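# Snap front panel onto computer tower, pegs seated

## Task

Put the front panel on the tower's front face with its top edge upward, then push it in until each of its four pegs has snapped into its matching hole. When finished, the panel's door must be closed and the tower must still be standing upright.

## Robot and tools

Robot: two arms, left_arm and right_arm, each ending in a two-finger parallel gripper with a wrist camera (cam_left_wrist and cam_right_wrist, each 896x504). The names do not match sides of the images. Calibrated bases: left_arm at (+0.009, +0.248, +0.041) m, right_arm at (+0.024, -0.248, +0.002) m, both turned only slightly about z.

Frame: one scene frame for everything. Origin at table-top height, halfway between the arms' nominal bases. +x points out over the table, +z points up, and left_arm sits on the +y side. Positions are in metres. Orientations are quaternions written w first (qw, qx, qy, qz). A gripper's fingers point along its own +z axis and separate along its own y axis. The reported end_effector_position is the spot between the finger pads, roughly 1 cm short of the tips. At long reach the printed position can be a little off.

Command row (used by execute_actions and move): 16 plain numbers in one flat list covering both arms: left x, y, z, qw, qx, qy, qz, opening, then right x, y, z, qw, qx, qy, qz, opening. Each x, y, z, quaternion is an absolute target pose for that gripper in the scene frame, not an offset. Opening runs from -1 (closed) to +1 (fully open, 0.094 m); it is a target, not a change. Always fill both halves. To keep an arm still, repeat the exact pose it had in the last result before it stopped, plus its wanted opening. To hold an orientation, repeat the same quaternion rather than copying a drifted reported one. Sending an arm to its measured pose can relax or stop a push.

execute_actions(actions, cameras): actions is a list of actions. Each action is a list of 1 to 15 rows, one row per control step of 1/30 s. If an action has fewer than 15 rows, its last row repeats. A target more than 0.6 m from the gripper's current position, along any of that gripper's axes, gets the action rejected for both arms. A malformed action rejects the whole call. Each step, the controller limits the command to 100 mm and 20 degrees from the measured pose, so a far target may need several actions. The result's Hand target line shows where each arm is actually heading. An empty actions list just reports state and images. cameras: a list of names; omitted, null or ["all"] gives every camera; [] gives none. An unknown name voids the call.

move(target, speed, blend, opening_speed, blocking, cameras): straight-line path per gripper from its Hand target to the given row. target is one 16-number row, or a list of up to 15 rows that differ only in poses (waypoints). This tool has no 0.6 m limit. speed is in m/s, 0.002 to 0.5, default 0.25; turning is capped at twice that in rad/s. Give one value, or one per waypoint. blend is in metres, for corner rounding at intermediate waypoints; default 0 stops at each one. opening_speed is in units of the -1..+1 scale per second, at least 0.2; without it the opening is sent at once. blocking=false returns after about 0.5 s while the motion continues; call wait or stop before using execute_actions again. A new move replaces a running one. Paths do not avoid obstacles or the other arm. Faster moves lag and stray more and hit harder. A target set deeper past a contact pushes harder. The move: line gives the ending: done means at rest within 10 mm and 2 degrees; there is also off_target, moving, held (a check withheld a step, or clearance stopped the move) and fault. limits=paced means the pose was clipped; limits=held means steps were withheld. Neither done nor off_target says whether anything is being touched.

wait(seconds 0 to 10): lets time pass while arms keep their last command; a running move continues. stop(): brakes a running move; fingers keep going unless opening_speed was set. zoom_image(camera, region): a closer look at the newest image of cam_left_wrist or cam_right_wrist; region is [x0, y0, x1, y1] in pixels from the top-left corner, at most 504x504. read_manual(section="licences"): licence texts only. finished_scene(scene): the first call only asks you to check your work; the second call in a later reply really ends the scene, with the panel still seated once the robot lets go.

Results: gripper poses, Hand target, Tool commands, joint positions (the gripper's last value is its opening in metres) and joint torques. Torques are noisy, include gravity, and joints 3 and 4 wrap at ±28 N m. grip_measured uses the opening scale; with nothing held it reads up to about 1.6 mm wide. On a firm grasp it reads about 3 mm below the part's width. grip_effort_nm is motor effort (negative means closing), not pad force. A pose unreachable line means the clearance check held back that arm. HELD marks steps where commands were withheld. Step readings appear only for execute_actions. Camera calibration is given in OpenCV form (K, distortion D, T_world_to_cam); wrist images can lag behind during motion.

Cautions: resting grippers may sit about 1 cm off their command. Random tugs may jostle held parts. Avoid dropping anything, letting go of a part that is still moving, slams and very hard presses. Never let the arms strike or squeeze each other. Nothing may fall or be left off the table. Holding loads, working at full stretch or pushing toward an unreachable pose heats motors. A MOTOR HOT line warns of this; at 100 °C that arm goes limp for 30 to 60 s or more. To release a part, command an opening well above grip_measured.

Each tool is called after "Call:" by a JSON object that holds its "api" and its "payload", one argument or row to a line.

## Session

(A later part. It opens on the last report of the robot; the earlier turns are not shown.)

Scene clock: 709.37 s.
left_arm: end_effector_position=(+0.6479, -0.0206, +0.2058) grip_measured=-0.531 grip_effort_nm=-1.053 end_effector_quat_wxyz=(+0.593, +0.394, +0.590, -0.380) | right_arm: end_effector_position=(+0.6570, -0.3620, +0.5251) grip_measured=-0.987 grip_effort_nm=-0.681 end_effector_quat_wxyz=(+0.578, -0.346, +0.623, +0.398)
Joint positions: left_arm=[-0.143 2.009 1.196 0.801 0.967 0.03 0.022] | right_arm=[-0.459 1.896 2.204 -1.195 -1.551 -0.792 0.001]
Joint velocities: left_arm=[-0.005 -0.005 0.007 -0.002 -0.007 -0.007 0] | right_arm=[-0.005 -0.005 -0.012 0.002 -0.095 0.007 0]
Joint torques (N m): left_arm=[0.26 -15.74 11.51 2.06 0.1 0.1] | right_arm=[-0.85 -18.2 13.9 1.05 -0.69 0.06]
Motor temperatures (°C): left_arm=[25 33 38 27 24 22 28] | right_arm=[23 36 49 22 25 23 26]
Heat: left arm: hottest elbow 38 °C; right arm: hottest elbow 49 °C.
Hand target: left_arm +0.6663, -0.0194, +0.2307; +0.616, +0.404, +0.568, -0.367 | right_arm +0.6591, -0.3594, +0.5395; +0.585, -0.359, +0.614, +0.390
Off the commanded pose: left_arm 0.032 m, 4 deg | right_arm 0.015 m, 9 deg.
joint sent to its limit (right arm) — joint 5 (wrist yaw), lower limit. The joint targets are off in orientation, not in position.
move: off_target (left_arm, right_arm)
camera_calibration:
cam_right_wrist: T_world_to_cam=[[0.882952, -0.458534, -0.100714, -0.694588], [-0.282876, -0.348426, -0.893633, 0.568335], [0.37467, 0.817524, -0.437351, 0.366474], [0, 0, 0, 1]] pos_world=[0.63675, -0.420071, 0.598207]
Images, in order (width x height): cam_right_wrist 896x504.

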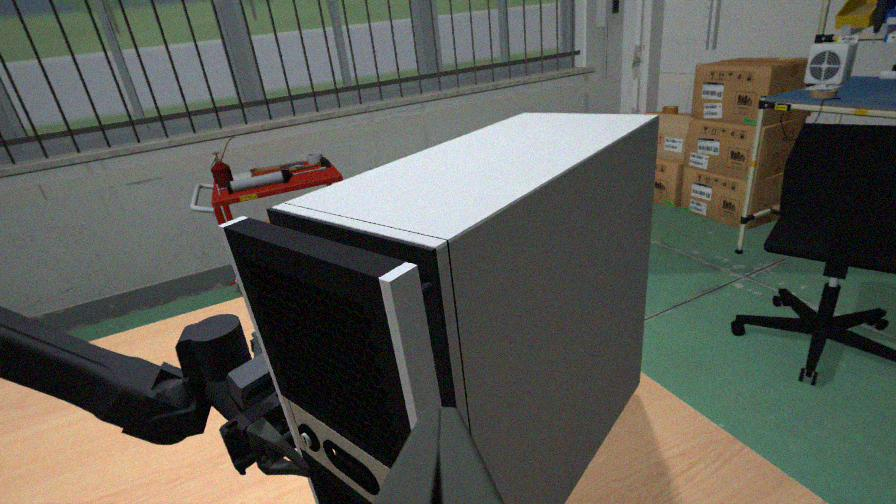

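Call:
{"api": "move", "payload": {
  "target": [
    [0.674,-0.0183,0.2325,0.619,0.4046,0.568,-0.369,-0.85,0.66,-0.36,0.54,0.57,-0.39,0.57,0.44,-1]
  ],
  "speed": 0.02,
  "cameras": ["cam_right_wrist"]
}}

Call:
{"api": "zoom_image", "payload": {
  "camera": "cam_right_wrist",
  "region": [320, 210, 480, 330]
}}

Call:
{"api": "zoom_image", "payload": {
  "camera": "cam_right_wrist",
  "region": [200, 180, 360, 300]
}}

Scene clock: 720.20 s.
left_arm: end_effector_position=(+0.6542, -0.0187, +0.2077) grip_measured=-0.531 grip_effort_nm=-1.062 end_effector_quat_wxyz=(+0.596, +0.396, +0.587, -0.379) | right_arm: end_effector_position=(+0.6570, -0.3620, +0.5251) grip_measured=-0.987 grip_effort_nm=-0.686 end_effector_quat_wxyz=(+0.578, -0.346, +0.623, +0.398)
Joint positions: left_arm=[-0.137 2.019 1.215 0.799 0.973 0.03 0.022] | right_arm=[-0.459 1.896 2.204 -1.195 -1.551 -0.792 0.001]
Joint velocities: left_arm=[0.005 -0.024 -0.012 0.017 0.022 0.022 0] | right_arm=[-0.024 0.005 0.007 0.007 -0.037 -0.051 0.001]
Joint torques (N m): left_arm=[0.62 -16.03 11.59 2 0.11 0.05] | right_arm=[-0.85 -17.9 13.83 0.9 -0.67 0.06]
Motor temperatures (°C): left_arm=[25 33 39 27 24 22 28] | right_arm=[23 36 49 22 25 23 26]
Heat: left arm: hottest elbow 39 °C; right arm: hottest elbow 49 °C.
Hand target: left_arm +0.6723, -0.0173, +0.2326; +0.618, +0.403, +0.566, -0.368 | right_arm +0.6591, -0.3594, +0.5395; +0.585, -0.359, +0.614, +0.390
Off the commanded pose: left_arm 0.032 m, 4 deg | right_arm 0.015 m, 9 deg.
joint sent to its limit (right arm) — joint 5 (wrist yaw), lower limit. The joint targets are off in orientation, not in position.
move: off_target (left_arm, right_arm)
camera_calibration:
cam_right_wrist: T_world_to_cam=[[0.882952, -0.458534, -0.100714, -0.694588], [-0.282876, -0.348426, -0.893633, 0.568335], [0.37467, 0.817524, -0.437351, 0.366474], [0, 0, 0, 1]] pos_world=[0.63675, -0.420071, 0.598207]
Images, in order (width x height): cam_right_wrist 896x504.

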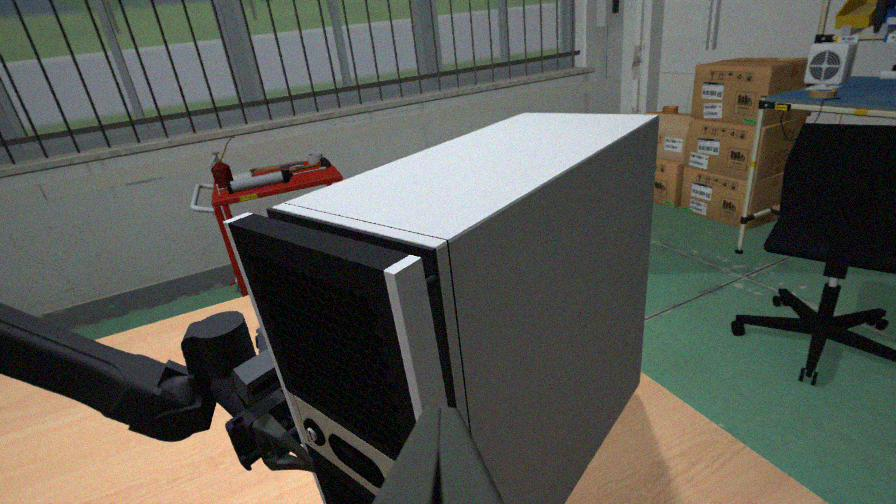

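Scaled by 3.150 from the camera's 896x504 image, which has a finer 1280x720 frame.

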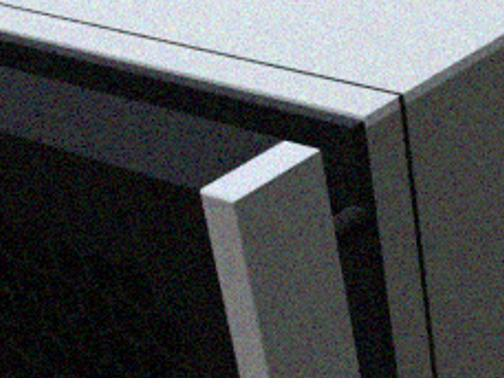

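Scaled by 3.150 from the camera's 896x504 image, which has a finer 1280x720 frame.

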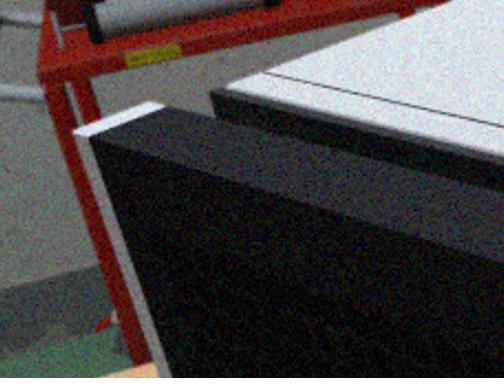

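Call:
{"api": "move", "payload": {
  "target": [
    [0.679,-0.0162,0.232,0.618,0.405,0.568,-0.368,-0.85,0.66,-0.36,0.54,0.57,-0.39,0.57,0.44,-1]
  ],
  "speed": 0.02
}}

Call:
{"api": "zoom_image", "payload": {
  "camera": "cam_right_wrist",
  "region": [320, 210, 480, 330]
}}

Call:
{"api": "zoom_image", "payload": {
  "camera": "cam_right_wrist",
  "region": [200, 180, 360, 300]
}}

Scene clock: 732.40 s.
left_arm: end_effector_position=(+0.6586, -0.0171, +0.2068) grip_measured=-0.531 grip_effort_nm=-1.062 end_effector_quat_wxyz=(+0.594, +0.395, +0.588, -0.380) | right_arm: end_effector_position=(+0.6570, -0.3620, +0.5251) grip_measured=-0.987 grip_effort_nm=-0.686 end_effector_quat_wxyz=(+0.578, -0.346, +0.623, +0.398)
Joint positions: left_arm=[-0.133 2.027 1.23 0.788 0.978 0.03 0.022] | right_arm=[-0.459 1.896 2.204 -1.195 -1.551 -0.792 0.001]
Joint velocities: left_arm=[0.015 0.005 -0.027 -0.007 0.037 -0.037 -0.002] | right_arm=[-0.015 0.005 0.017 -0.017 0.051 -0.007 -0.001]
Joint torques (N m): left_arm=[0.91 -15.85 11.77 2.03 0.09 0.11] | right_arm=[-0.85 -17.79 13.94 1.13 -0.69 0.04]
Motor temperatures (°C): left_arm=[25 33 39 27 24 22 28] | right_arm=[22 36 49 22 25 23 26]
Heat: left arm: hottest elbow 39 °C; right arm: hottest elbow 49 °C.
Hand target: left_arm +0.6771, -0.0153, +0.2322; +0.617, +0.404, +0.567, -0.367 | right_arm +0.6591, -0.3594, +0.5395; +0.585, -0.359, +0.614, +0.390
Off the commanded pose: left_arm 0.032 m, 4 deg | right_arm 0.015 m, 9 deg.
joint sent to its limit (right arm) — joint 5 (wrist yaw), lower limit. The joint targets are off in orientation, not in position.
move: off_target (left_arm, right_arm)
camera_calibration:
cam_left_wrist: T_world_to_cam=[[-0.915701, -0.400387, -0.0343975, 0.604447], [-0.142888, 0.404398, -0.903353, 0.327451], [0.3756, -0.822285, -0.427517, -0.0854402], [0, 0, 0, 1]] pos_world=[0.632372, 0.0393357, 0.280068]
cam_right_wrist: T_world_to_cam=[[0.882952, -0.458534, -0.100714, -0.694588], [-0.282876, -0.348426, -0.893633, 0.568335], [0.37467, 0.817524, -0.437351, 0.366474], [0, 0, 0, 1]] pos_world=[0.63675, -0.420071, 0.598207]

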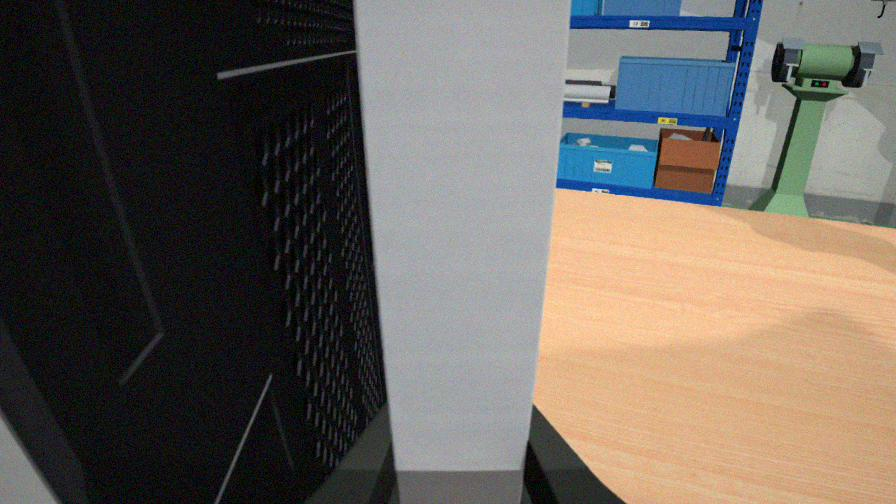

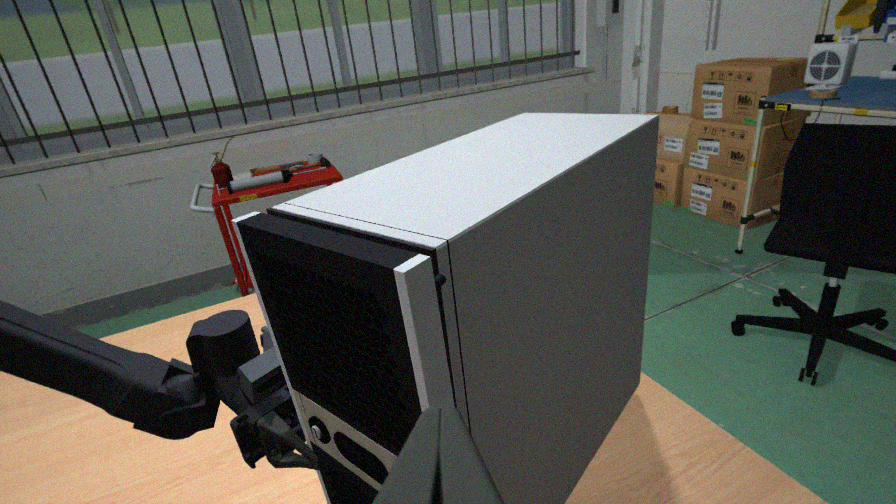

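Scaled by 3.150 from the camera's 896x504 image, which has a finer 1280x720 frame.

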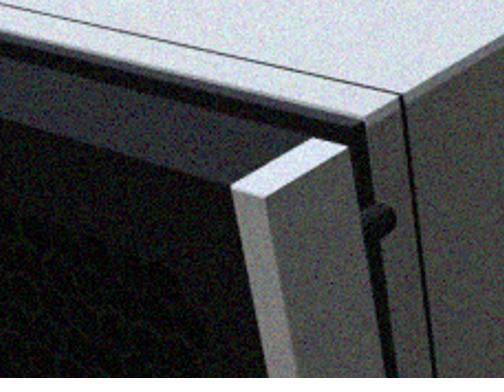

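Scaled by 3.150 from the camera's 896x504 image, which has a finer 1280x720 frame.

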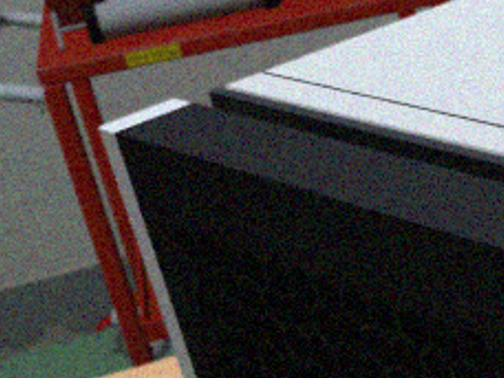

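Call:
{"api": "move", "payload": {
  "target": [
    [0.650,-0.012,0.240,0.618,0.405,0.568,-0.368,-0.85,0.66,-0.36,0.54,0.57,-0.39,0.57,0.44,-1],
    [0.662,-0.011,0.2275,0.618,0.405,0.568,-0.368,-0.85,0.66,-0.36,0.54,0.57,-0.39,0.57,0.44,-1]
  ],
  "speed": 0.03,
  "cameras": ["cam_right_wrist"]
}}

Call:
{"api": "zoom_image", "payload": {
  "camera": "cam_right_wrist",
  "region": [320, 210, 480, 330]
}}

Call:
{"api": "move", "payload": {
  "target": [
    [0.662,-0.011,0.2275,0.618,0.405,0.568,-0.368,-0.85,0.46,-0.17,0.62,0.3,-0.06,0.94,0.13,-1]
  ],
  "speed": 0.2,
  "cameras": ["cam_right_wrist"]
}}

Scene clock: 758.10 s.
left_arm: end_effector_position=(+0.6481, -0.0128, +0.1970) grip_measured=-0.531 grip_effort_nm=-1.062 end_effector_quat_wxyz=(+0.587, +0.392, +0.596, -0.383) | right_arm: end_effector_position=(+0.6570, -0.3620, +0.5251) grip_measured=-0.987 grip_effort_nm=-0.676 end_effector_quat_wxyz=(+0.578, -0.346, +0.623, +0.398)
Joint positions: left_arm=[-0.129 2.017 1.19 0.794 0.98 0.03 0.022] | right_arm=[-0.459 1.896 2.204 -1.195 -1.551 -0.792 0.001]
Joint velocities: left_arm=[-0.005 -0.005 -0.007 -0.007 -0.022 0.022 0] | right_arm=[0.005 -0.005 0.002 -0.007 0.037 -0.037 0]
Joint torques (N m): left_arm=[0.73 -17.14 9.96 3.03 0.16 0.1] | right_arm=[-1.38 -18.08 13.87 1.09 -0.69 0.09]
Motor temperatures (°C): left_arm=[25 33 40 27 24 22 28] | right_arm=[22 36 49 22 25 23 26]
Heat: left arm: hottest elbow 40 °C; right arm: hottest elbow 49 °C.
Hand target: left_arm +0.6606, -0.0104, +0.2275; +0.617, +0.404, +0.567, -0.367 | right_arm +0.6591, -0.3594, +0.5395; +0.585, -0.359, +0.614, +0.390
Off the commanded pose: left_arm 0.034 m, 5 deg | right_arm 0.015 m, 9 deg.
joint sent to its limit (right arm) — joint 5 (wrist yaw), lower limit. The joint targets are off in orientation, not in position.
move: off_target (left_arm, right_arm)
camera_calibration:
cam_right_wrist: T_world_to_cam=[[0.882952, -0.458534, -0.100714, -0.694588], [-0.282876, -0.348426, -0.893633, 0.568335], [0.37467, 0.817524, -0.437351, 0.366474], [0, 0, 0, 1]] pos_world=[0.63675, -0.420071, 0.598207]
Images, in order (width x height): cam_right_wrist 896x504.

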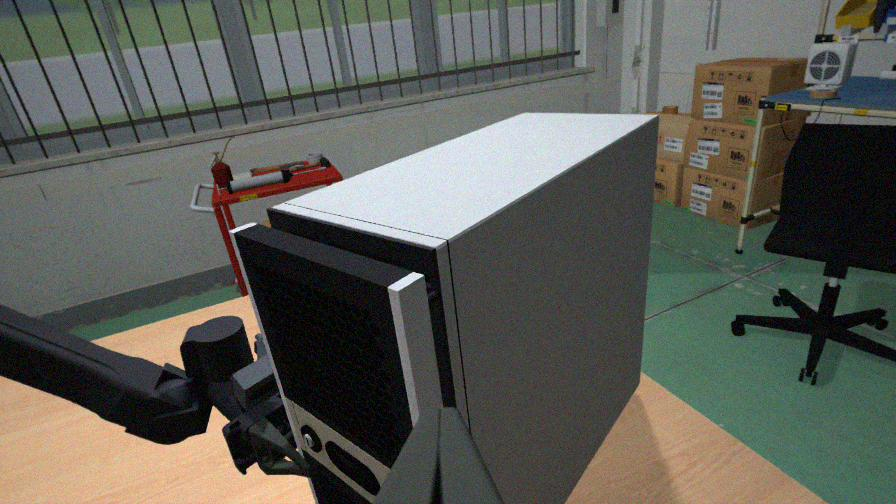

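Scaled by 3.150 from the camera's 896x504 image, which has a finer 1280x720 frame.

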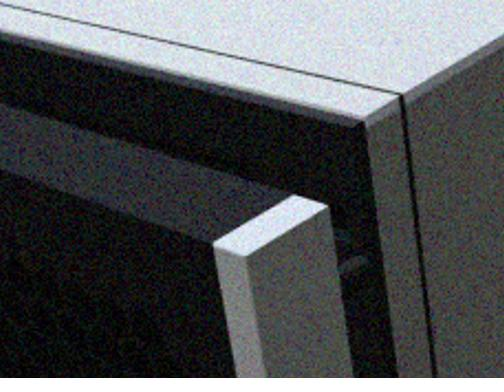

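Scene clock: 762.00 s.
left_arm: end_effector_position=(+0.6480, -0.0128, +0.1970) grip_measured=-0.531 grip_effort_nm=-1.062 end_effector_quat_wxyz=(+0.587, +0.392, +0.596, -0.383) | right_arm: end_effector_position=(+0.4671, -0.1776, +0.5964) grip_measured=-0.987 grip_effort_nm=-0.681 end_effector_quat_wxyz=(+0.315, -0.058, +0.939, +0.127)
Joint positions: left_arm=[-0.129 2.017 1.19 0.794 0.98 0.03 0.022] | right_arm=[0.057 1.414 2.2 -1.699 -0.238 0.026 0.001]
Joint velocities: left_arm=[-0.005 0.005 -0.007 -0.007 -0.066 0.095 0.001] | right_arm=[0.015 -0.015 0.002 0.002 -0.051 0.051 0]
Joint torques (N m): left_arm=[0.44 -17.44 10 3.04 0.14 0.08] | right_arm=[-0.44 -10.81 11.67 0.68 0.03 0.1]
Motor temperatures (°C): left_arm=[25 32 39 27 24 22 28] | right_arm=[22 36 49 22 25 23 26]
Heat: left arm: hottest elbow 39 °C; right arm: hottest elbow 49 °C.
Hand target: left_arm +0.6607, -0.0106, +0.2273; +0.617, +0.404, +0.567, -0.367 | right_arm +0.4561, -0.1742, +0.6179; +0.336, -0.059, +0.931, +0.130
Off the commanded pose: left_arm 0.034 m, 5 deg | right_arm 0.026 m, 2 deg.
joint sent to its limit (right arm) — joint 4 (wrist pitch), lower limit. The joint targets are off in position and orientation.
move: off_target (left_arm, right_arm)
camera_calibration:
cam_right_wrist: T_world_to_cam=[[0.174974, -0.965538, -0.192665, -0.139711], [-0.966458, -0.13107, -0.220861, 0.599265], [0.187998, 0.224848, -0.956086, 0.60936], [0, 0, 0, 1]] pos_world=[0.489052, -0.193364, 0.688038]
Images, in order (width x height): cam_right_wrist 896x504.

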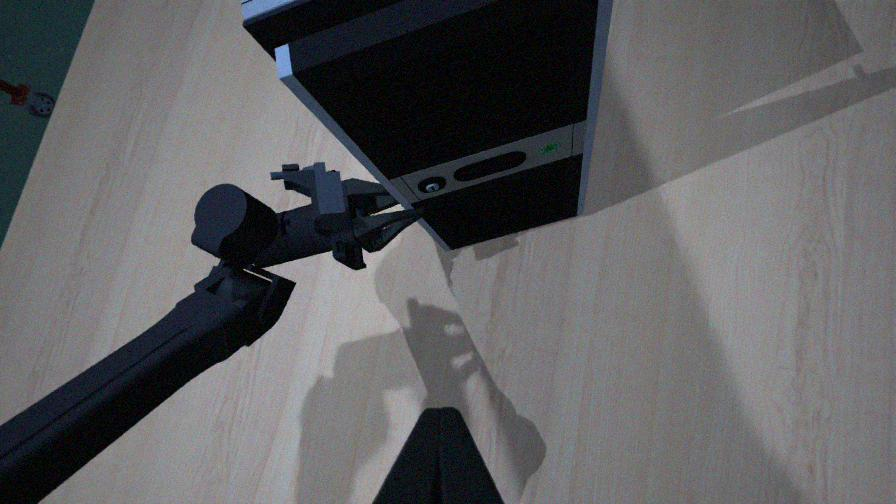

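Call:
{"api": "move", "payload": {
  "target": [
    [0.662,-0.011,0.2275,0.618,0.405,0.568,-0.368,-0.85,0.62,-0.13,0.64,0.25,-0.1,0.94,0.16,-1]
  ],
  "speed": 0.2,
  "cameras": ["cam_right_wrist"]
}}

Scene clock: 769.03 s.
left_arm: end_effector_position=(+0.6480, -0.0128, +0.1970) grip_measured=-0.531 grip_effort_nm=-1.067 end_effector_quat_wxyz=(+0.587, +0.392, +0.596, -0.383) | right_arm: end_effector_position=(+0.6257, -0.1365, +0.6219) grip_measured=-0.987 grip_effort_nm=-0.681 end_effector_quat_wxyz=(+0.390, -0.072, +0.899, +0.184)
Joint positions: left_arm=[-0.129 2.017 1.19 0.794 0.98 0.03 0.022] | right_arm=[0.082 1.918 2.881 -1.688 -0.329 0.081 0.001]
Joint velocities: left_arm=[0.005 -0.005 -0.002 -0.002 -0.051 0.022 -0.002] | right_arm=[-0.005 -0.015 -0.002 -0.022 -0.022 -0.007 0]
Joint torques (N m): left_arm=[0.62 -17.03 10.03 3.1 0.14 0.07] | right_arm=[-0.26 -16.21 9.87 1.78 -0.28 0.04]
Motor temperatures (°C): left_arm=[25 32 39 27 24 22 28] | right_arm=[22 35 48 22 25 23 26]
Heat: left arm: hottest elbow 39 °C; right arm: hottest elbow 48 °C.
Hand target: left_arm +0.6607, -0.0105, +0.2274; +0.617, +0.404, +0.567, -0.367 | right_arm +0.6201, -0.1299, +0.6395; +0.411, -0.076, +0.888, +0.191
Off the commanded pose: left_arm 0.034 m, 5 deg | right_arm 0.020 m, 17 deg.
elbow stopped short (right arm): the move would have taken joint 3 (elbow) straighter than the controller allows.
move: off_target (left_arm, right_arm)
camera_calibration:
cam_right_wrist: T_world_to_cam=[[0.258483, -0.928117, -0.267927, -0.123216], [-0.909836, -0.140696, -0.390387, 0.832233], [0.324629, 0.344678, -0.880802, 0.478723], [0, 0, 0, 1]] pos_world=[0.633638, -0.162273, 0.713541]
Images, in order (width x height): cam_right_wrist 896x504.

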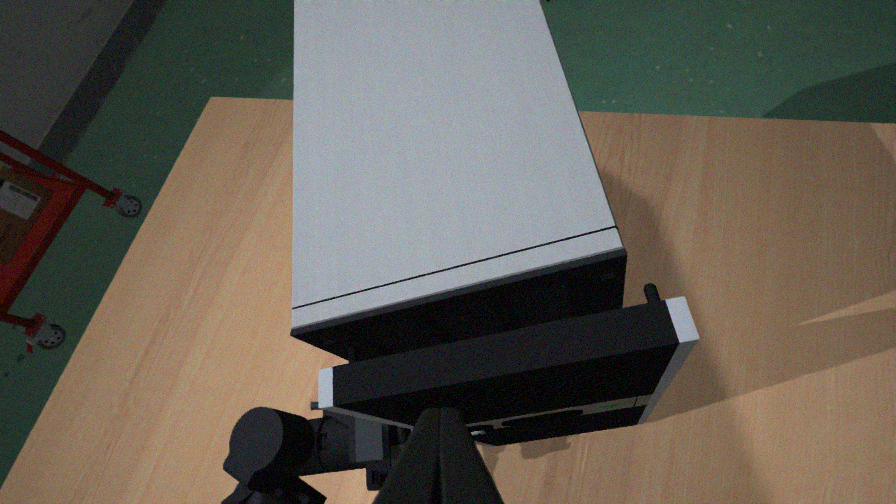

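Call:
{"api": "move", "payload": {
  "target": [
    [0.652,0.010,0.2375,0.618,0.405,0.568,-0.368,-0.85,0.62,-0.13,0.64,0.25,-0.1,0.94,0.16,-1]
  ],
  "speed": 0.05,
  "cameras": ["cam_right_wrist"]
}}

Call:
{"api": "zoom_image", "payload": {
  "camera": "cam_right_wrist",
  "region": [270, 210, 690, 420]
}}

Scene clock: 788.77 s.
left_arm: end_effector_position=(+0.6481, +0.0043, +0.1949) grip_measured=-0.531 grip_effort_nm=-1.062 end_effector_quat_wxyz=(+0.586, +0.392, +0.596, -0.384) | right_arm: end_effector_position=(+0.6257, -0.1363, +0.6221) grip_measured=-0.987 grip_effort_nm=-0.691 end_effector_quat_wxyz=(+0.390, -0.072, +0.899, +0.185)
Joint positions: left_arm=[-0.1 2.017 1.182 0.8 1.013 0.03 0.022] | right_arm=[0.082 1.918 2.881 -1.688 -0.33 0.083 0.001]
Joint velocities: left_arm=[-0.005 -0.024 -0.032 0.012 -0.066 -0.081 0] | right_arm=[0.005 -0.005 0.002 0.007 -0.007 0.007 0]
Joint torques (N m): left_arm=[0.62 -19.9 7.8 3.04 0.11 0.05] | right_arm=[-0.73 -16.21 9.89 1.48 -0.23 0.03]
Motor temperatures (°C): left_arm=[25 32 38 27 24 22 28] | right_arm=[22 34 46 22 25 23 26]
Heat: left arm: hottest elbow 38 °C; right arm: hottest elbow 46 °C.
Hand target: left_arm +0.6516, +0.0098, +0.2367; +0.617, +0.404, +0.567, -0.367 | right_arm +0.6189, -0.1303, +0.6384; +0.408, -0.077, +0.889, +0.190
Off the commanded pose: left_arm 0.043 m, 5 deg | right_arm 0.020 m, 17 deg.
elbow stopped short (right arm): the move would have taken joint 3 (elbow) straighter than the controller allows.
move: off_target (left_arm, right_arm)
camera_calibration:
cam_right_wrist: T_world_to_cam=[[0.258937, -0.92751, -0.269587, -0.122107], [-0.90969, -0.140359, -0.390849, 0.832614], [0.324677, 0.346446, -0.880091, 0.478562], [0, 0, 0, 1]] pos_world=[0.633661, -0.162187, 0.713686]
Images, in order (width x height): cam_right_wrist 896x504.

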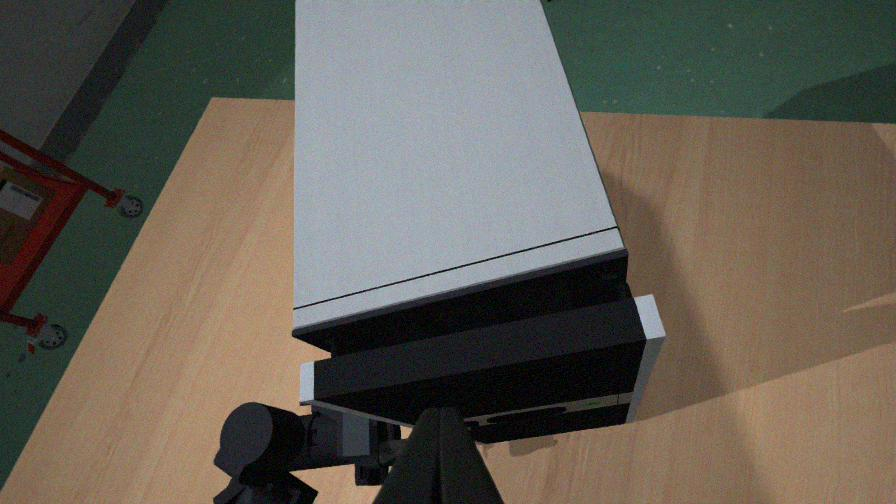

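Scaled by 1.200 from the camera's 896x504 image, which has a finer 1280x720 frame.

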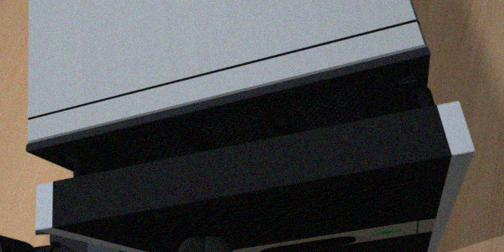

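Call:
{"api": "move", "payload": {
  "target": [
    [0.640,0.014,0.265,0.626,0.3926,0.5768,-0.3545,-0.85,0.62,-0.13,0.64,0.25,-0.1,0.94,0.16,-1],
    [0.655,0.014,0.238,0.626,0.3926,0.5768,-0.3545,-0.85,0.62,-0.13,0.64,0.25,-0.1,0.94,0.16,-1]
  ],
  "speed": 0.04,
  "cameras": ["cam_right_wrist"]
}}

Call:
{"api": "move", "payload": {
  "target": [
    [0.655,0.014,0.238,0.626,0.3926,0.5768,-0.3545,-0.85,0.66,-0.36,0.54,0.57,-0.39,0.57,0.44,-1]
  ],
  "speed": 0.2,
  "cameras": ["cam_right_wrist"]
}}

Call:
{"api": "zoom_image", "payload": {
  "camera": "cam_right_wrist",
  "region": [320, 210, 480, 330]
}}

Scene clock: 822.57 s.
left_arm: end_effector_position=(+0.6405, +0.0118, +0.2127) grip_measured=-0.531 grip_effort_nm=-1.057 end_effector_quat_wxyz=(+0.597, +0.380, +0.602, -0.369) | right_arm: end_effector_position=(+0.6256, -0.1361, +0.6221) grip_measured=-0.987 grip_effort_nm=-0.691 end_effector_quat_wxyz=(+0.390, -0.072, +0.899, +0.185)
Joint positions: left_arm=[-0.096 1.957 1.136 0.794 0.971 0.03 0.022] | right_arm=[0.082 1.918 2.881 -1.688 -0.331 0.083 0.001]
Joint velocities: left_arm=[-0.005 -0.024 0.002 -0.012 -0.037 0.037 0.001] | right_arm=[-0.005 -0.005 0.012 0.002 0.007 -0.051 -0.001]
Joint torques (N m): left_arm=[0.62 -15.38 10.19 3.21 0.07 0.09] | right_arm=[-1.08 -15.74 9.87 1.43 -0.28 -0.02]
Motor temperatures (°C): left_arm=[25 32 38 27 24 22 28] | right_arm=[22 34 44 22 24 23 26]
Heat: left arm: hottest elbow 38 °C; right arm: hottest elbow 44 °C.
Hand target: left_arm +0.6539, +0.0144, +0.2378; +0.624, +0.392, +0.576, -0.353 | right_arm +0.6189, -0.1302, +0.6385; +0.408, -0.077, +0.889, +0.191
Off the commanded pose: left_arm 0.029 m, 5 deg | right_arm 0.020 m, 17 deg.
elbow stopped short (right arm): the move would have taken joint 3 (elbow) straighter than the controller allows.
move: off_target (left_arm, right_arm)
camera_calibration:
cam_right_wrist: T_world_to_cam=[[0.259454, -0.927226, -0.270066, -0.121964], [-0.909628, -0.140682, -0.390877, 0.832538], [0.324438, 0.347074, -0.879932, 0.478696], [0, 0, 0, 1]] pos_world=[0.633637, -0.162108, 0.713701]
Images, in order (width x height): cam_right_wrist 896x504.

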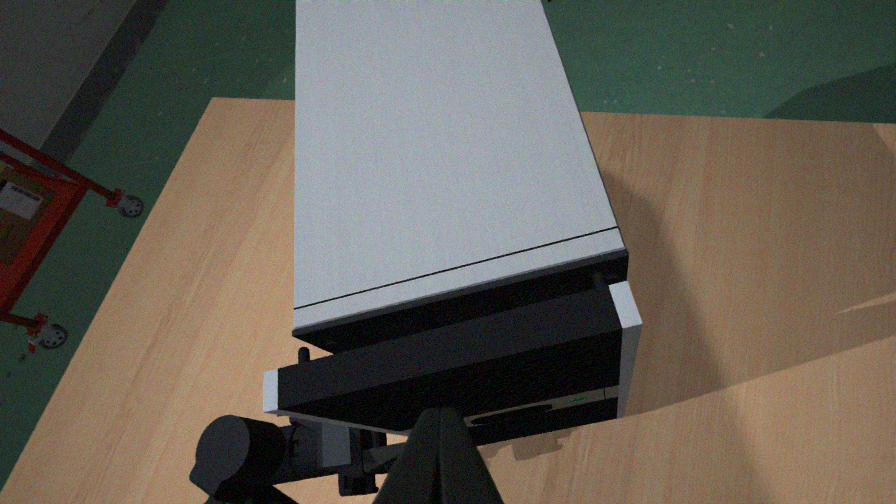

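Scene clock: 826.07 s.
left_arm: end_effector_position=(+0.6405, +0.0118, +0.2130) grip_measured=-0.531 grip_effort_nm=-1.057 end_effector_quat_wxyz=(+0.597, +0.380, +0.602, -0.369) | right_arm: end_effector_position=(+0.6612, -0.3509, +0.5354) grip_measured=-0.987 grip_effort_nm=-0.681 end_effector_quat_wxyz=(+0.575, -0.348, +0.620, +0.405)
Joint positions: left_arm=[-0.096 1.957 1.136 0.796 0.971 0.03 0.022] | right_arm=[-0.44 1.832 2.081 -0.778 -1.551 -0.427 0.001]
Joint velocities: left_arm=[0.005 0.015 -0.002 -0.007 0.007 0.037 0.001] | right_arm=[-0.015 -0.005 -0.007 -0.012 0.037 -0.007 -0.001]
Joint torques (N m): left_arm=[0.62 -15.68 10.11 3.22 0.08 0.07] | right_arm=[-2.02 -17.38 11.69 1.25 -0.53 -0.18]
Motor temperatures (°C): left_arm=[25 32 38 27 24 22 28] | right_arm=[22 34 44 22 24 23 26]
Heat: left arm: hottest elbow 38 °C; right arm: hottest elbow 44 °C.
Hand target: left_arm +0.6538, +0.0144, +0.2379; +0.625, +0.392, +0.576, -0.353 | right_arm +0.6627, -0.3566, +0.5399; +0.584, -0.357, +0.614, +0.394
Off the commanded pose: left_arm 0.029 m, 5 deg | right_arm 0.010 m, 9 deg.
joint sent to its limit (right arm) — joint 5 (wrist yaw), lower limit. The joint targets are off in position and orientation.
move: off_target (left_arm, right_arm)
camera_calibration:
cam_right_wrist: T_world_to_cam=[[0.889105, -0.445047, -0.106893, -0.688199], [-0.280686, -0.345692, -0.895384, 0.583074], [0.361536, 0.826093, -0.432275, 0.369298], [0, 0, 0, 1]] pos_world=[0.642027, -0.409792, 0.608149]
Images, in order (width x height): cam_right_wrist 896x504.

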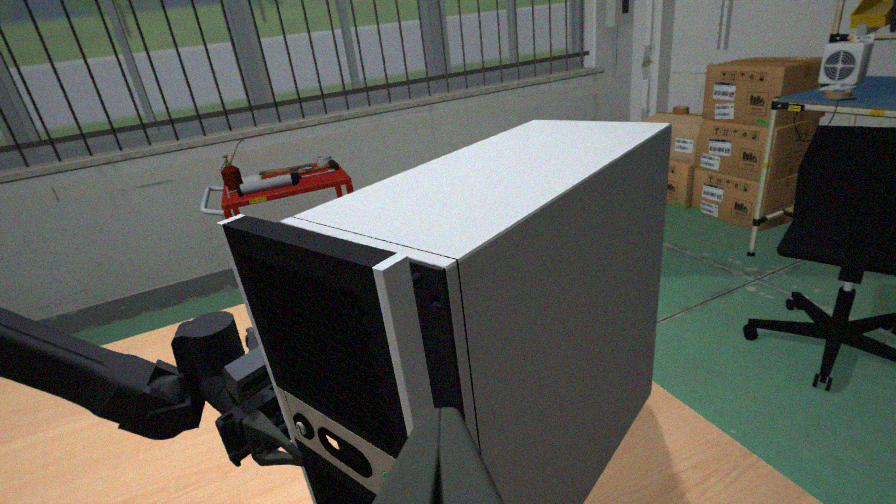

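Scaled by 3.150 from the camera's 896x504 image, which has a finer 1280x720 frame.

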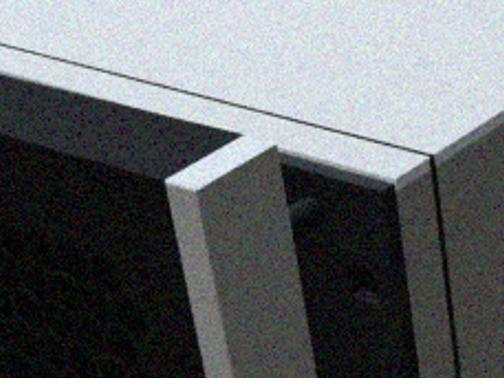

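Call:
{"api": "move", "payload": {
  "target": [
    [0.658,0.0065,0.2205,0.626,0.3926,0.5768,-0.3545,-0.85,0.66,-0.36,0.54,0.57,-0.39,0.57,0.44,-1]
  ],
  "speed": 0.04,
  "cameras": ["cam_right_wrist"]
}}

Call:
{"api": "zoom_image", "payload": {
  "camera": "cam_right_wrist",
  "region": [320, 210, 480, 330]
}}

Call:
{"api": "move", "payload": {
  "target": [
    [0.658,0.0065,0.2205,0.626,0.3926,0.5768,-0.3545,-0.85,0.62,-0.13,0.64,0.25,-0.1,0.94,0.16,-1]
  ],
  "speed": 0.2,
  "cameras": ["cam_right_wrist"]
}}

Call:
{"api": "zoom_image", "payload": {
  "camera": "cam_right_wrist",
  "region": [560, 230, 680, 320]
}}

Call:
{"api": "zoom_image", "payload": {
  "camera": "cam_right_wrist",
  "region": [260, 300, 380, 390]
}}

Scene clock: 842.50 s.
left_arm: end_effector_position=(+0.6428, +0.0123, +0.1973) grip_measured=-0.531 grip_effort_nm=-1.062 end_effector_quat_wxyz=(+0.598, +0.378, +0.603, -0.367) | right_arm: end_effector_position=(+0.6612, -0.3525, +0.5358) grip_measured=-0.987 grip_effort_nm=-0.681 end_effector_quat_wxyz=(+0.577, -0.350, +0.619, +0.402)
Joint positions: left_arm=[-0.096 1.99 1.136 0.829 0.965 0.03 0.022] | right_arm=[-0.442 1.832 2.081 -0.771 -1.551 -0.429 0.001]
Joint velocities: left_arm=[-0.015 -0.005 -0.002 -0.012 -0.037 -0.007 0] | right_arm=[-0.005 0.005 0.007 -0.007 -0.051 0.022 0]
Joint torques (N m): left_arm=[-0.15 -15.44 10.43 3.02 -0.17 0.1] | right_arm=[-2.14 -18.02 10.7 1.36 -0.5 -0.21]
Motor temperatures (°C): left_arm=[25 32 39 27 24 21 28] | right_arm=[22 35 44 22 25 23 26]
Heat: left arm: hottest elbow 39 °C; right arm: hottest elbow 44 °C.
Hand target: left_arm +0.6565, +0.0074, +0.2206; +0.625, +0.391, +0.576, -0.353 | right_arm +0.6602, -0.3595, +0.5400; +0.586, -0.357, +0.614, +0.390
Off the commanded pose: left_arm 0.028 m, 5 deg | right_arm 0.009 m, 9 deg.
joint sent to its limit (right arm) — joint 5 (wrist yaw), lower limit. The joint targets are off in orientation, not in position.
move: off_target (left_arm, right_arm)
camera_calibration:
cam_right_wrist: T_world_to_cam=[[0.888803, -0.447401, -0.0993086, -0.693537], [-0.275271, -0.347922, -0.896201, 0.57899], [0.36641, 0.823882, -0.43239, 0.366841], [0, 0, 0, 1]] pos_world=[0.641382, -0.41108, 0.608636]
Images, in order (width x height): cam_right_wrist 896x504.

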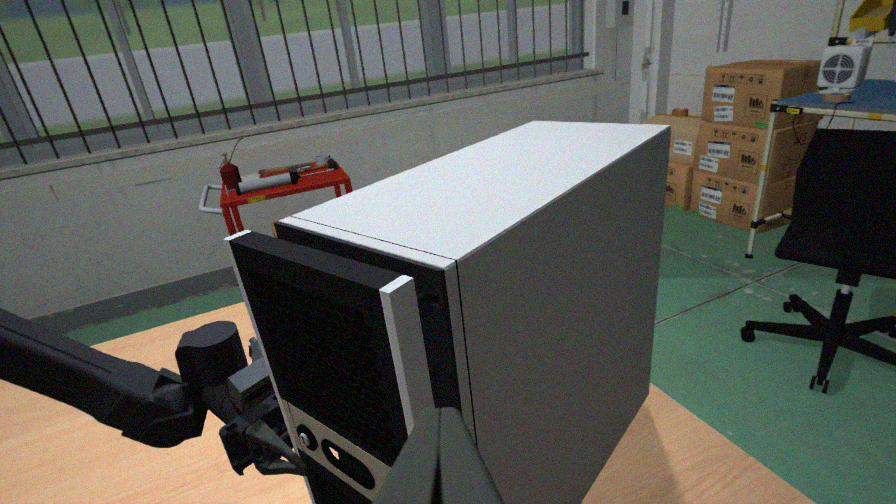

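Scaled by 3.150 from the camera's 896x504 image, which has a finer 1280x720 frame.

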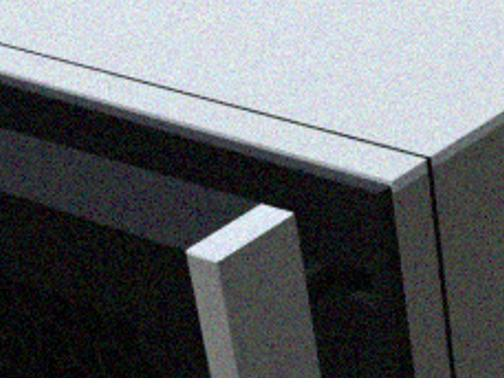

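Scene clock: 846.40 s.
left_arm: end_effector_position=(+0.6427, +0.0120, +0.1971) grip_measured=-0.531 grip_effort_nm=-1.072 end_effector_quat_wxyz=(+0.598, +0.379, +0.603, -0.367) | right_arm: end_effector_position=(+0.6156, -0.1359, +0.6297) grip_measured=-0.987 grip_effort_nm=-0.686 end_effector_quat_wxyz=(+0.395, -0.083, +0.897, +0.181)
Joint positions: left_arm=[-0.096 1.99 1.136 0.83 0.965 0.03 0.022] | right_arm=[0.085 1.901 2.88 -1.698 -0.328 0.062 0.001]
Joint velocities: left_arm=[0.005 -0.005 -0.007 0.007 -0.022 -0.022 0.001] | right_arm=[0.005 -0.015 0.017 -0.022 0.007 0.007 0]
Joint torques (N m): left_arm=[-0.32 -15.33 10.47 3.15 -0.16 0.08] | right_arm=[-1.03 -14.68 9.92 1.47 -0.08 -0.01]
Motor temperatures (°C): left_arm=[25 32 39 27 24 21 28] | right_arm=[22 35 44 22 25 23 26]
Heat: left arm: hottest elbow 39 °C; right arm: hottest elbow 44 °C.
Hand target: left_arm +0.6565, +0.0069, +0.2205; +0.625, +0.391, +0.576, -0.354 | right_arm +0.6164, -0.1332, +0.6387; +0.408, -0.081, +0.891, +0.184
Off the commanded pose: left_arm 0.028 m, 5 deg | right_arm 0.013 m, 18 deg.
elbow stopped short (right arm): the move would have taken joint 3 (elbow) straighter than the controller allows.
move: off_target (left_arm, right_arm)
camera_calibration:
cam_right_wrist: T_world_to_cam=[[0.275282, -0.927572, -0.252648, -0.137854], [-0.90235, -0.158644, -0.400744, 0.825662], [0.331638, 0.338294, -0.880666, 0.483371], [0, 0, 0, 1]] pos_world=[0.622681, -0.160405, 0.72174]
Images, in order (width x height): cam_right_wrist 896x504.

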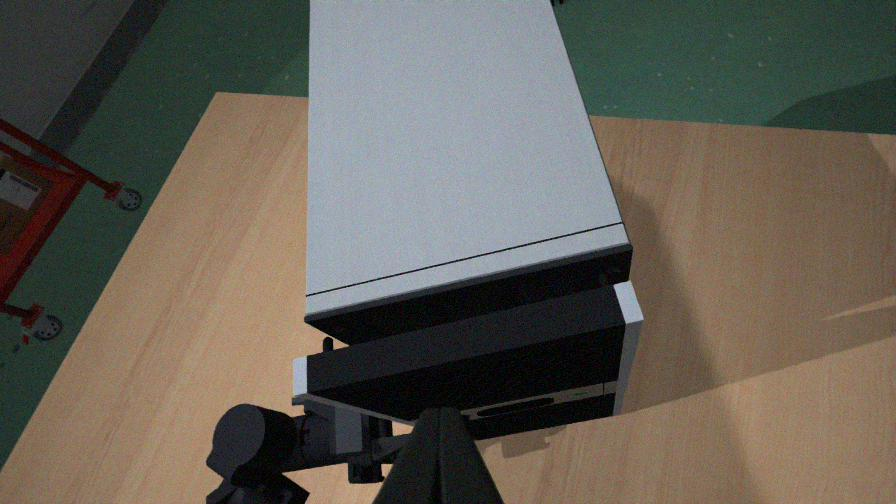

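Scaled by 4.200 from the camera's 896x504 image, which has a finer 1280x720 frame.

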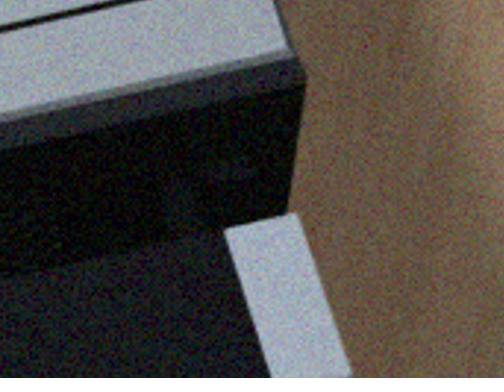

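Scaled by 4.200 from the camera's 896x504 image, which has a finer 1280x720 frame.

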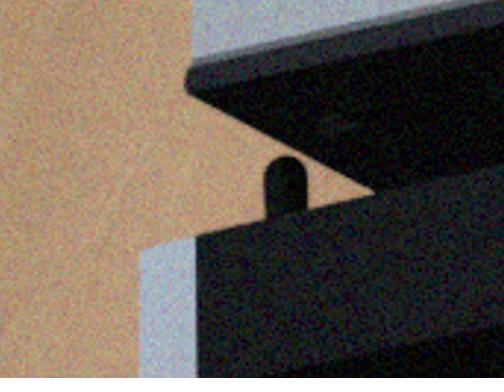

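Call:
{"api": "move", "payload": {
  "target": [
    [0.658,-0.001,0.218,0.626,0.3926,0.5768,-0.3545,-0.85,0.62,-0.13,0.64,0.25,-0.1,0.94,0.16,-1]
  ],
  "speed": 0.03,
  "cameras": ["cam_right_wrist"]
}}

Call:
{"api": "zoom_image", "payload": {
  "camera": "cam_right_wrist",
  "region": [560, 230, 680, 320]
}}

Call:
{"api": "zoom_image", "payload": {
  "camera": "cam_right_wrist",
  "region": [260, 300, 380, 390]
}}

Scene clock: 860.63 s.
left_arm: end_effector_position=(+0.6427, +0.0066, +0.1929) grip_measured=-0.531 grip_effort_nm=-1.053 end_effector_quat_wxyz=(+0.598, +0.377, +0.606, -0.366) | right_arm: end_effector_position=(+0.6175, -0.1354, +0.6287) grip_measured=-0.987 grip_effort_nm=-0.681 end_effector_quat_wxyz=(+0.393, -0.076, +0.897, +0.185)
Joint positions: left_arm=[-0.106 1.997 1.136 0.831 0.95 0.031 0.022] | right_arm=[0.085 1.904 2.88 -1.694 -0.331 0.078 0.001]
Joint velocities: left_arm=[-0.015 0.005 0.012 -0.012 -0.007 -0.007 0] | right_arm=[-0.005 -0.005 -0.002 -0.012 -0.081 -0.022 -0.001]
Joint torques (N m): left_arm=[-0.32 -15.5 10.59 3.12 -0.05 0.11] | right_arm=[-1.08 -14.39 9.91 1.87 -0.28 0.07]
Motor temperatures (°C): left_arm=[25 33 40 27 24 21 28] | right_arm=[22 34 44 22 24 23 26]
Heat: left arm: hottest elbow 40 °C; right arm: hottest elbow 44 °C.
Hand target: left_arm +0.6566, -0.0001, +0.2181; +0.625, +0.391, +0.576, -0.353 | right_arm +0.6190, -0.1301, +0.6386; +0.409, -0.077, +0.889, +0.191
Off the commanded pose: left_arm 0.030 m, 5 deg | right_arm 0.013 m, 18 deg.
elbow stopped short (right arm): the move would have taken joint 3 (elbow) straighter than the controller allows.
move: off_target (left_arm, right_arm)
camera_calibration:
cam_right_wrist: T_world_to_cam=[[0.266425, -0.926589, -0.265424, -0.124493], [-0.905766, -0.146533, -0.397639, 0.828923], [0.329554, 0.346353, -0.878313, 0.482541], [0, 0, 0, 1]] pos_world=[0.624955, -0.161019, 0.720391]
Images, in order (width x height): cam_right_wrist 896x504.

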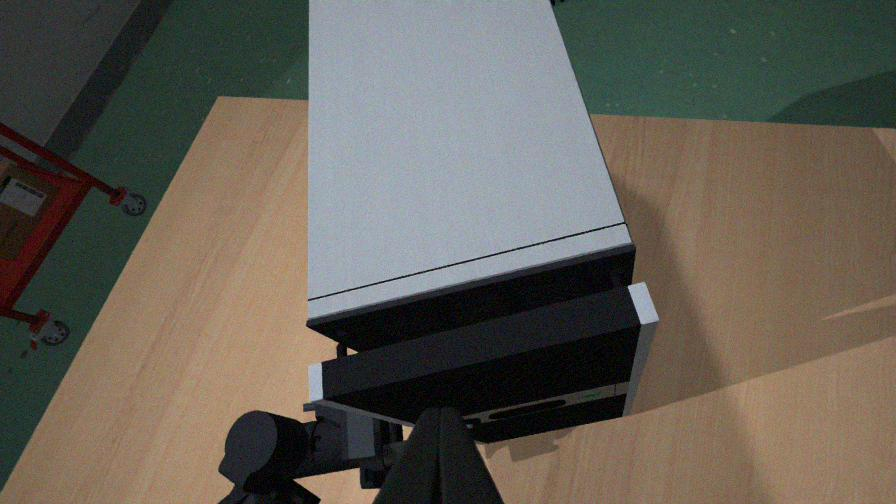

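Scaled by 4.200 from the camera's 896x504 image, which has a finer 1280x720 frame.

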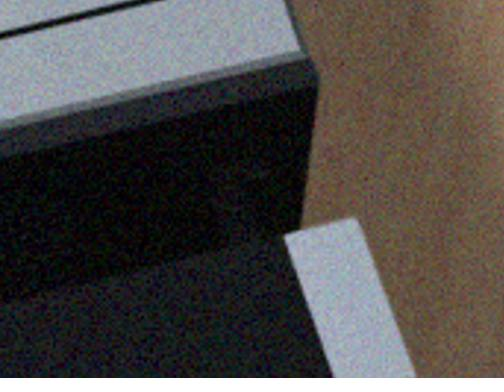

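Scaled by 4.200 from the camera's 896x504 image, which has a finer 1280x720 frame.

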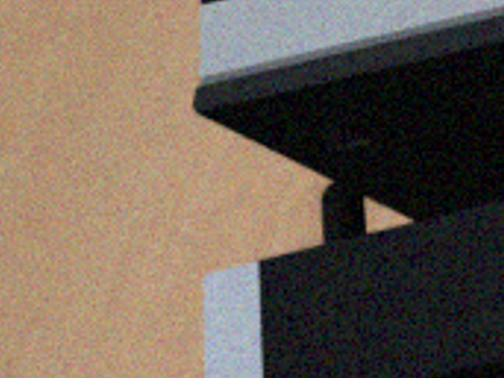

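Call:
{"api": "move", "payload": {
  "target": [
    [0.668,0.006,0.219,0.626,0.3926,0.5768,-0.3545,-0.85,0.62,-0.13,0.64,0.25,-0.1,0.94,0.16,-1]
  ],
  "speed": 0.02,
  "cameras": ["cam_right_wrist"]
}}

Call:
{"api": "zoom_image", "payload": {
  "camera": "cam_right_wrist",
  "region": [560, 230, 680, 320]
}}

Call:
{"api": "zoom_image", "payload": {
  "camera": "cam_right_wrist",
  "region": [260, 300, 380, 390]
}}

Scene clock: 895.27 s.
left_arm: end_effector_position=(+0.6471, +0.0046, +0.1922) grip_measured=-0.531 grip_effort_nm=-1.053 end_effector_quat_wxyz=(+0.597, +0.381, +0.602, -0.369) | right_arm: end_effector_position=(+0.6180, -0.1352, +0.6293) grip_measured=-0.987 grip_effort_nm=-0.686 end_effector_quat_wxyz=(+0.395, -0.076, +0.897, +0.185)
Joint positions: left_arm=[-0.107 2.012 1.156 0.831 0.961 0.031 0.022] | right_arm=[0.085 1.904 2.88 -1.691 -0.331 0.079 0.001]
Joint velocities: left_arm=[-0.015 0.005 0.017 0.002 0.022 0.051 0] | right_arm=[-0.015 -0.005 -0.002 0.017 -0.037 0.007 -0.001]
Joint torques (N m): left_arm=[0.85 -15.44 11.14 2.71 0.08 0.11] | right_arm=[-0.09 -14.1 9.69 1.69 -0.28 0.03]
Motor temperatures (°C): left_arm=[25 32 40 27 24 21 28] | right_arm=[22 34 44 22 24 23 26]
Heat: left arm: hottest elbow 40 °C; right arm: hottest elbow 44 °C.
Hand target: left_arm +0.6661, +0.0068, +0.2188; +0.625, +0.391, +0.576, -0.354 | right_arm +0.6190, -0.1301, +0.6387; +0.409, -0.077, +0.889, +0.191
Off the commanded pose: left_arm 0.034 m, 5 deg | right_arm 0.012 m, 18 deg.
elbow stopped short (right arm): the move would have taken joint 3 (elbow) straighter than the controller allows.
move: off_target (left_arm, right_arm)
camera_calibration:
cam_right_wrist: T_world_to_cam=[[0.267335, -0.926205, -0.265851, -0.124536], [-0.904525, -0.146088, -0.400615, 0.830811], [0.332214, 0.347567, -0.87683, 0.480471], [0, 0, 0, 1]] pos_world=[0.625163, -0.16097, 0.721019]
Images, in order (width x height): cam_right_wrist 896x504.

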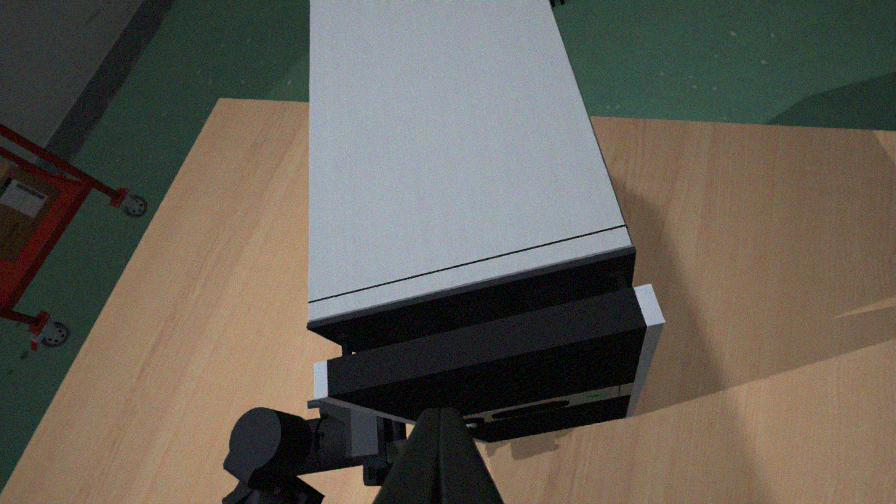

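Scaled by 4.200 from the camera's 896x504 image, which has a finer 1280x720 frame.

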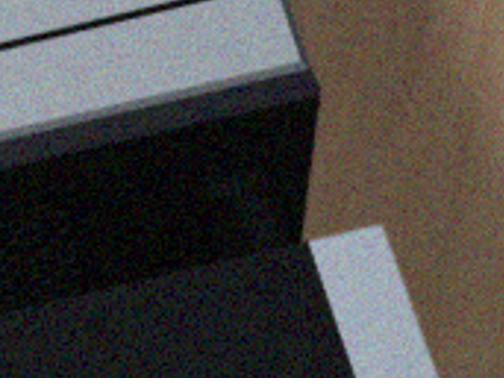

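Scaled by 4.200 from the camera's 896x504 image, which has a finer 1280x720 frame.

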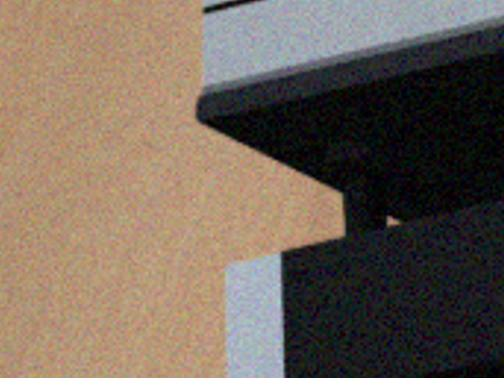

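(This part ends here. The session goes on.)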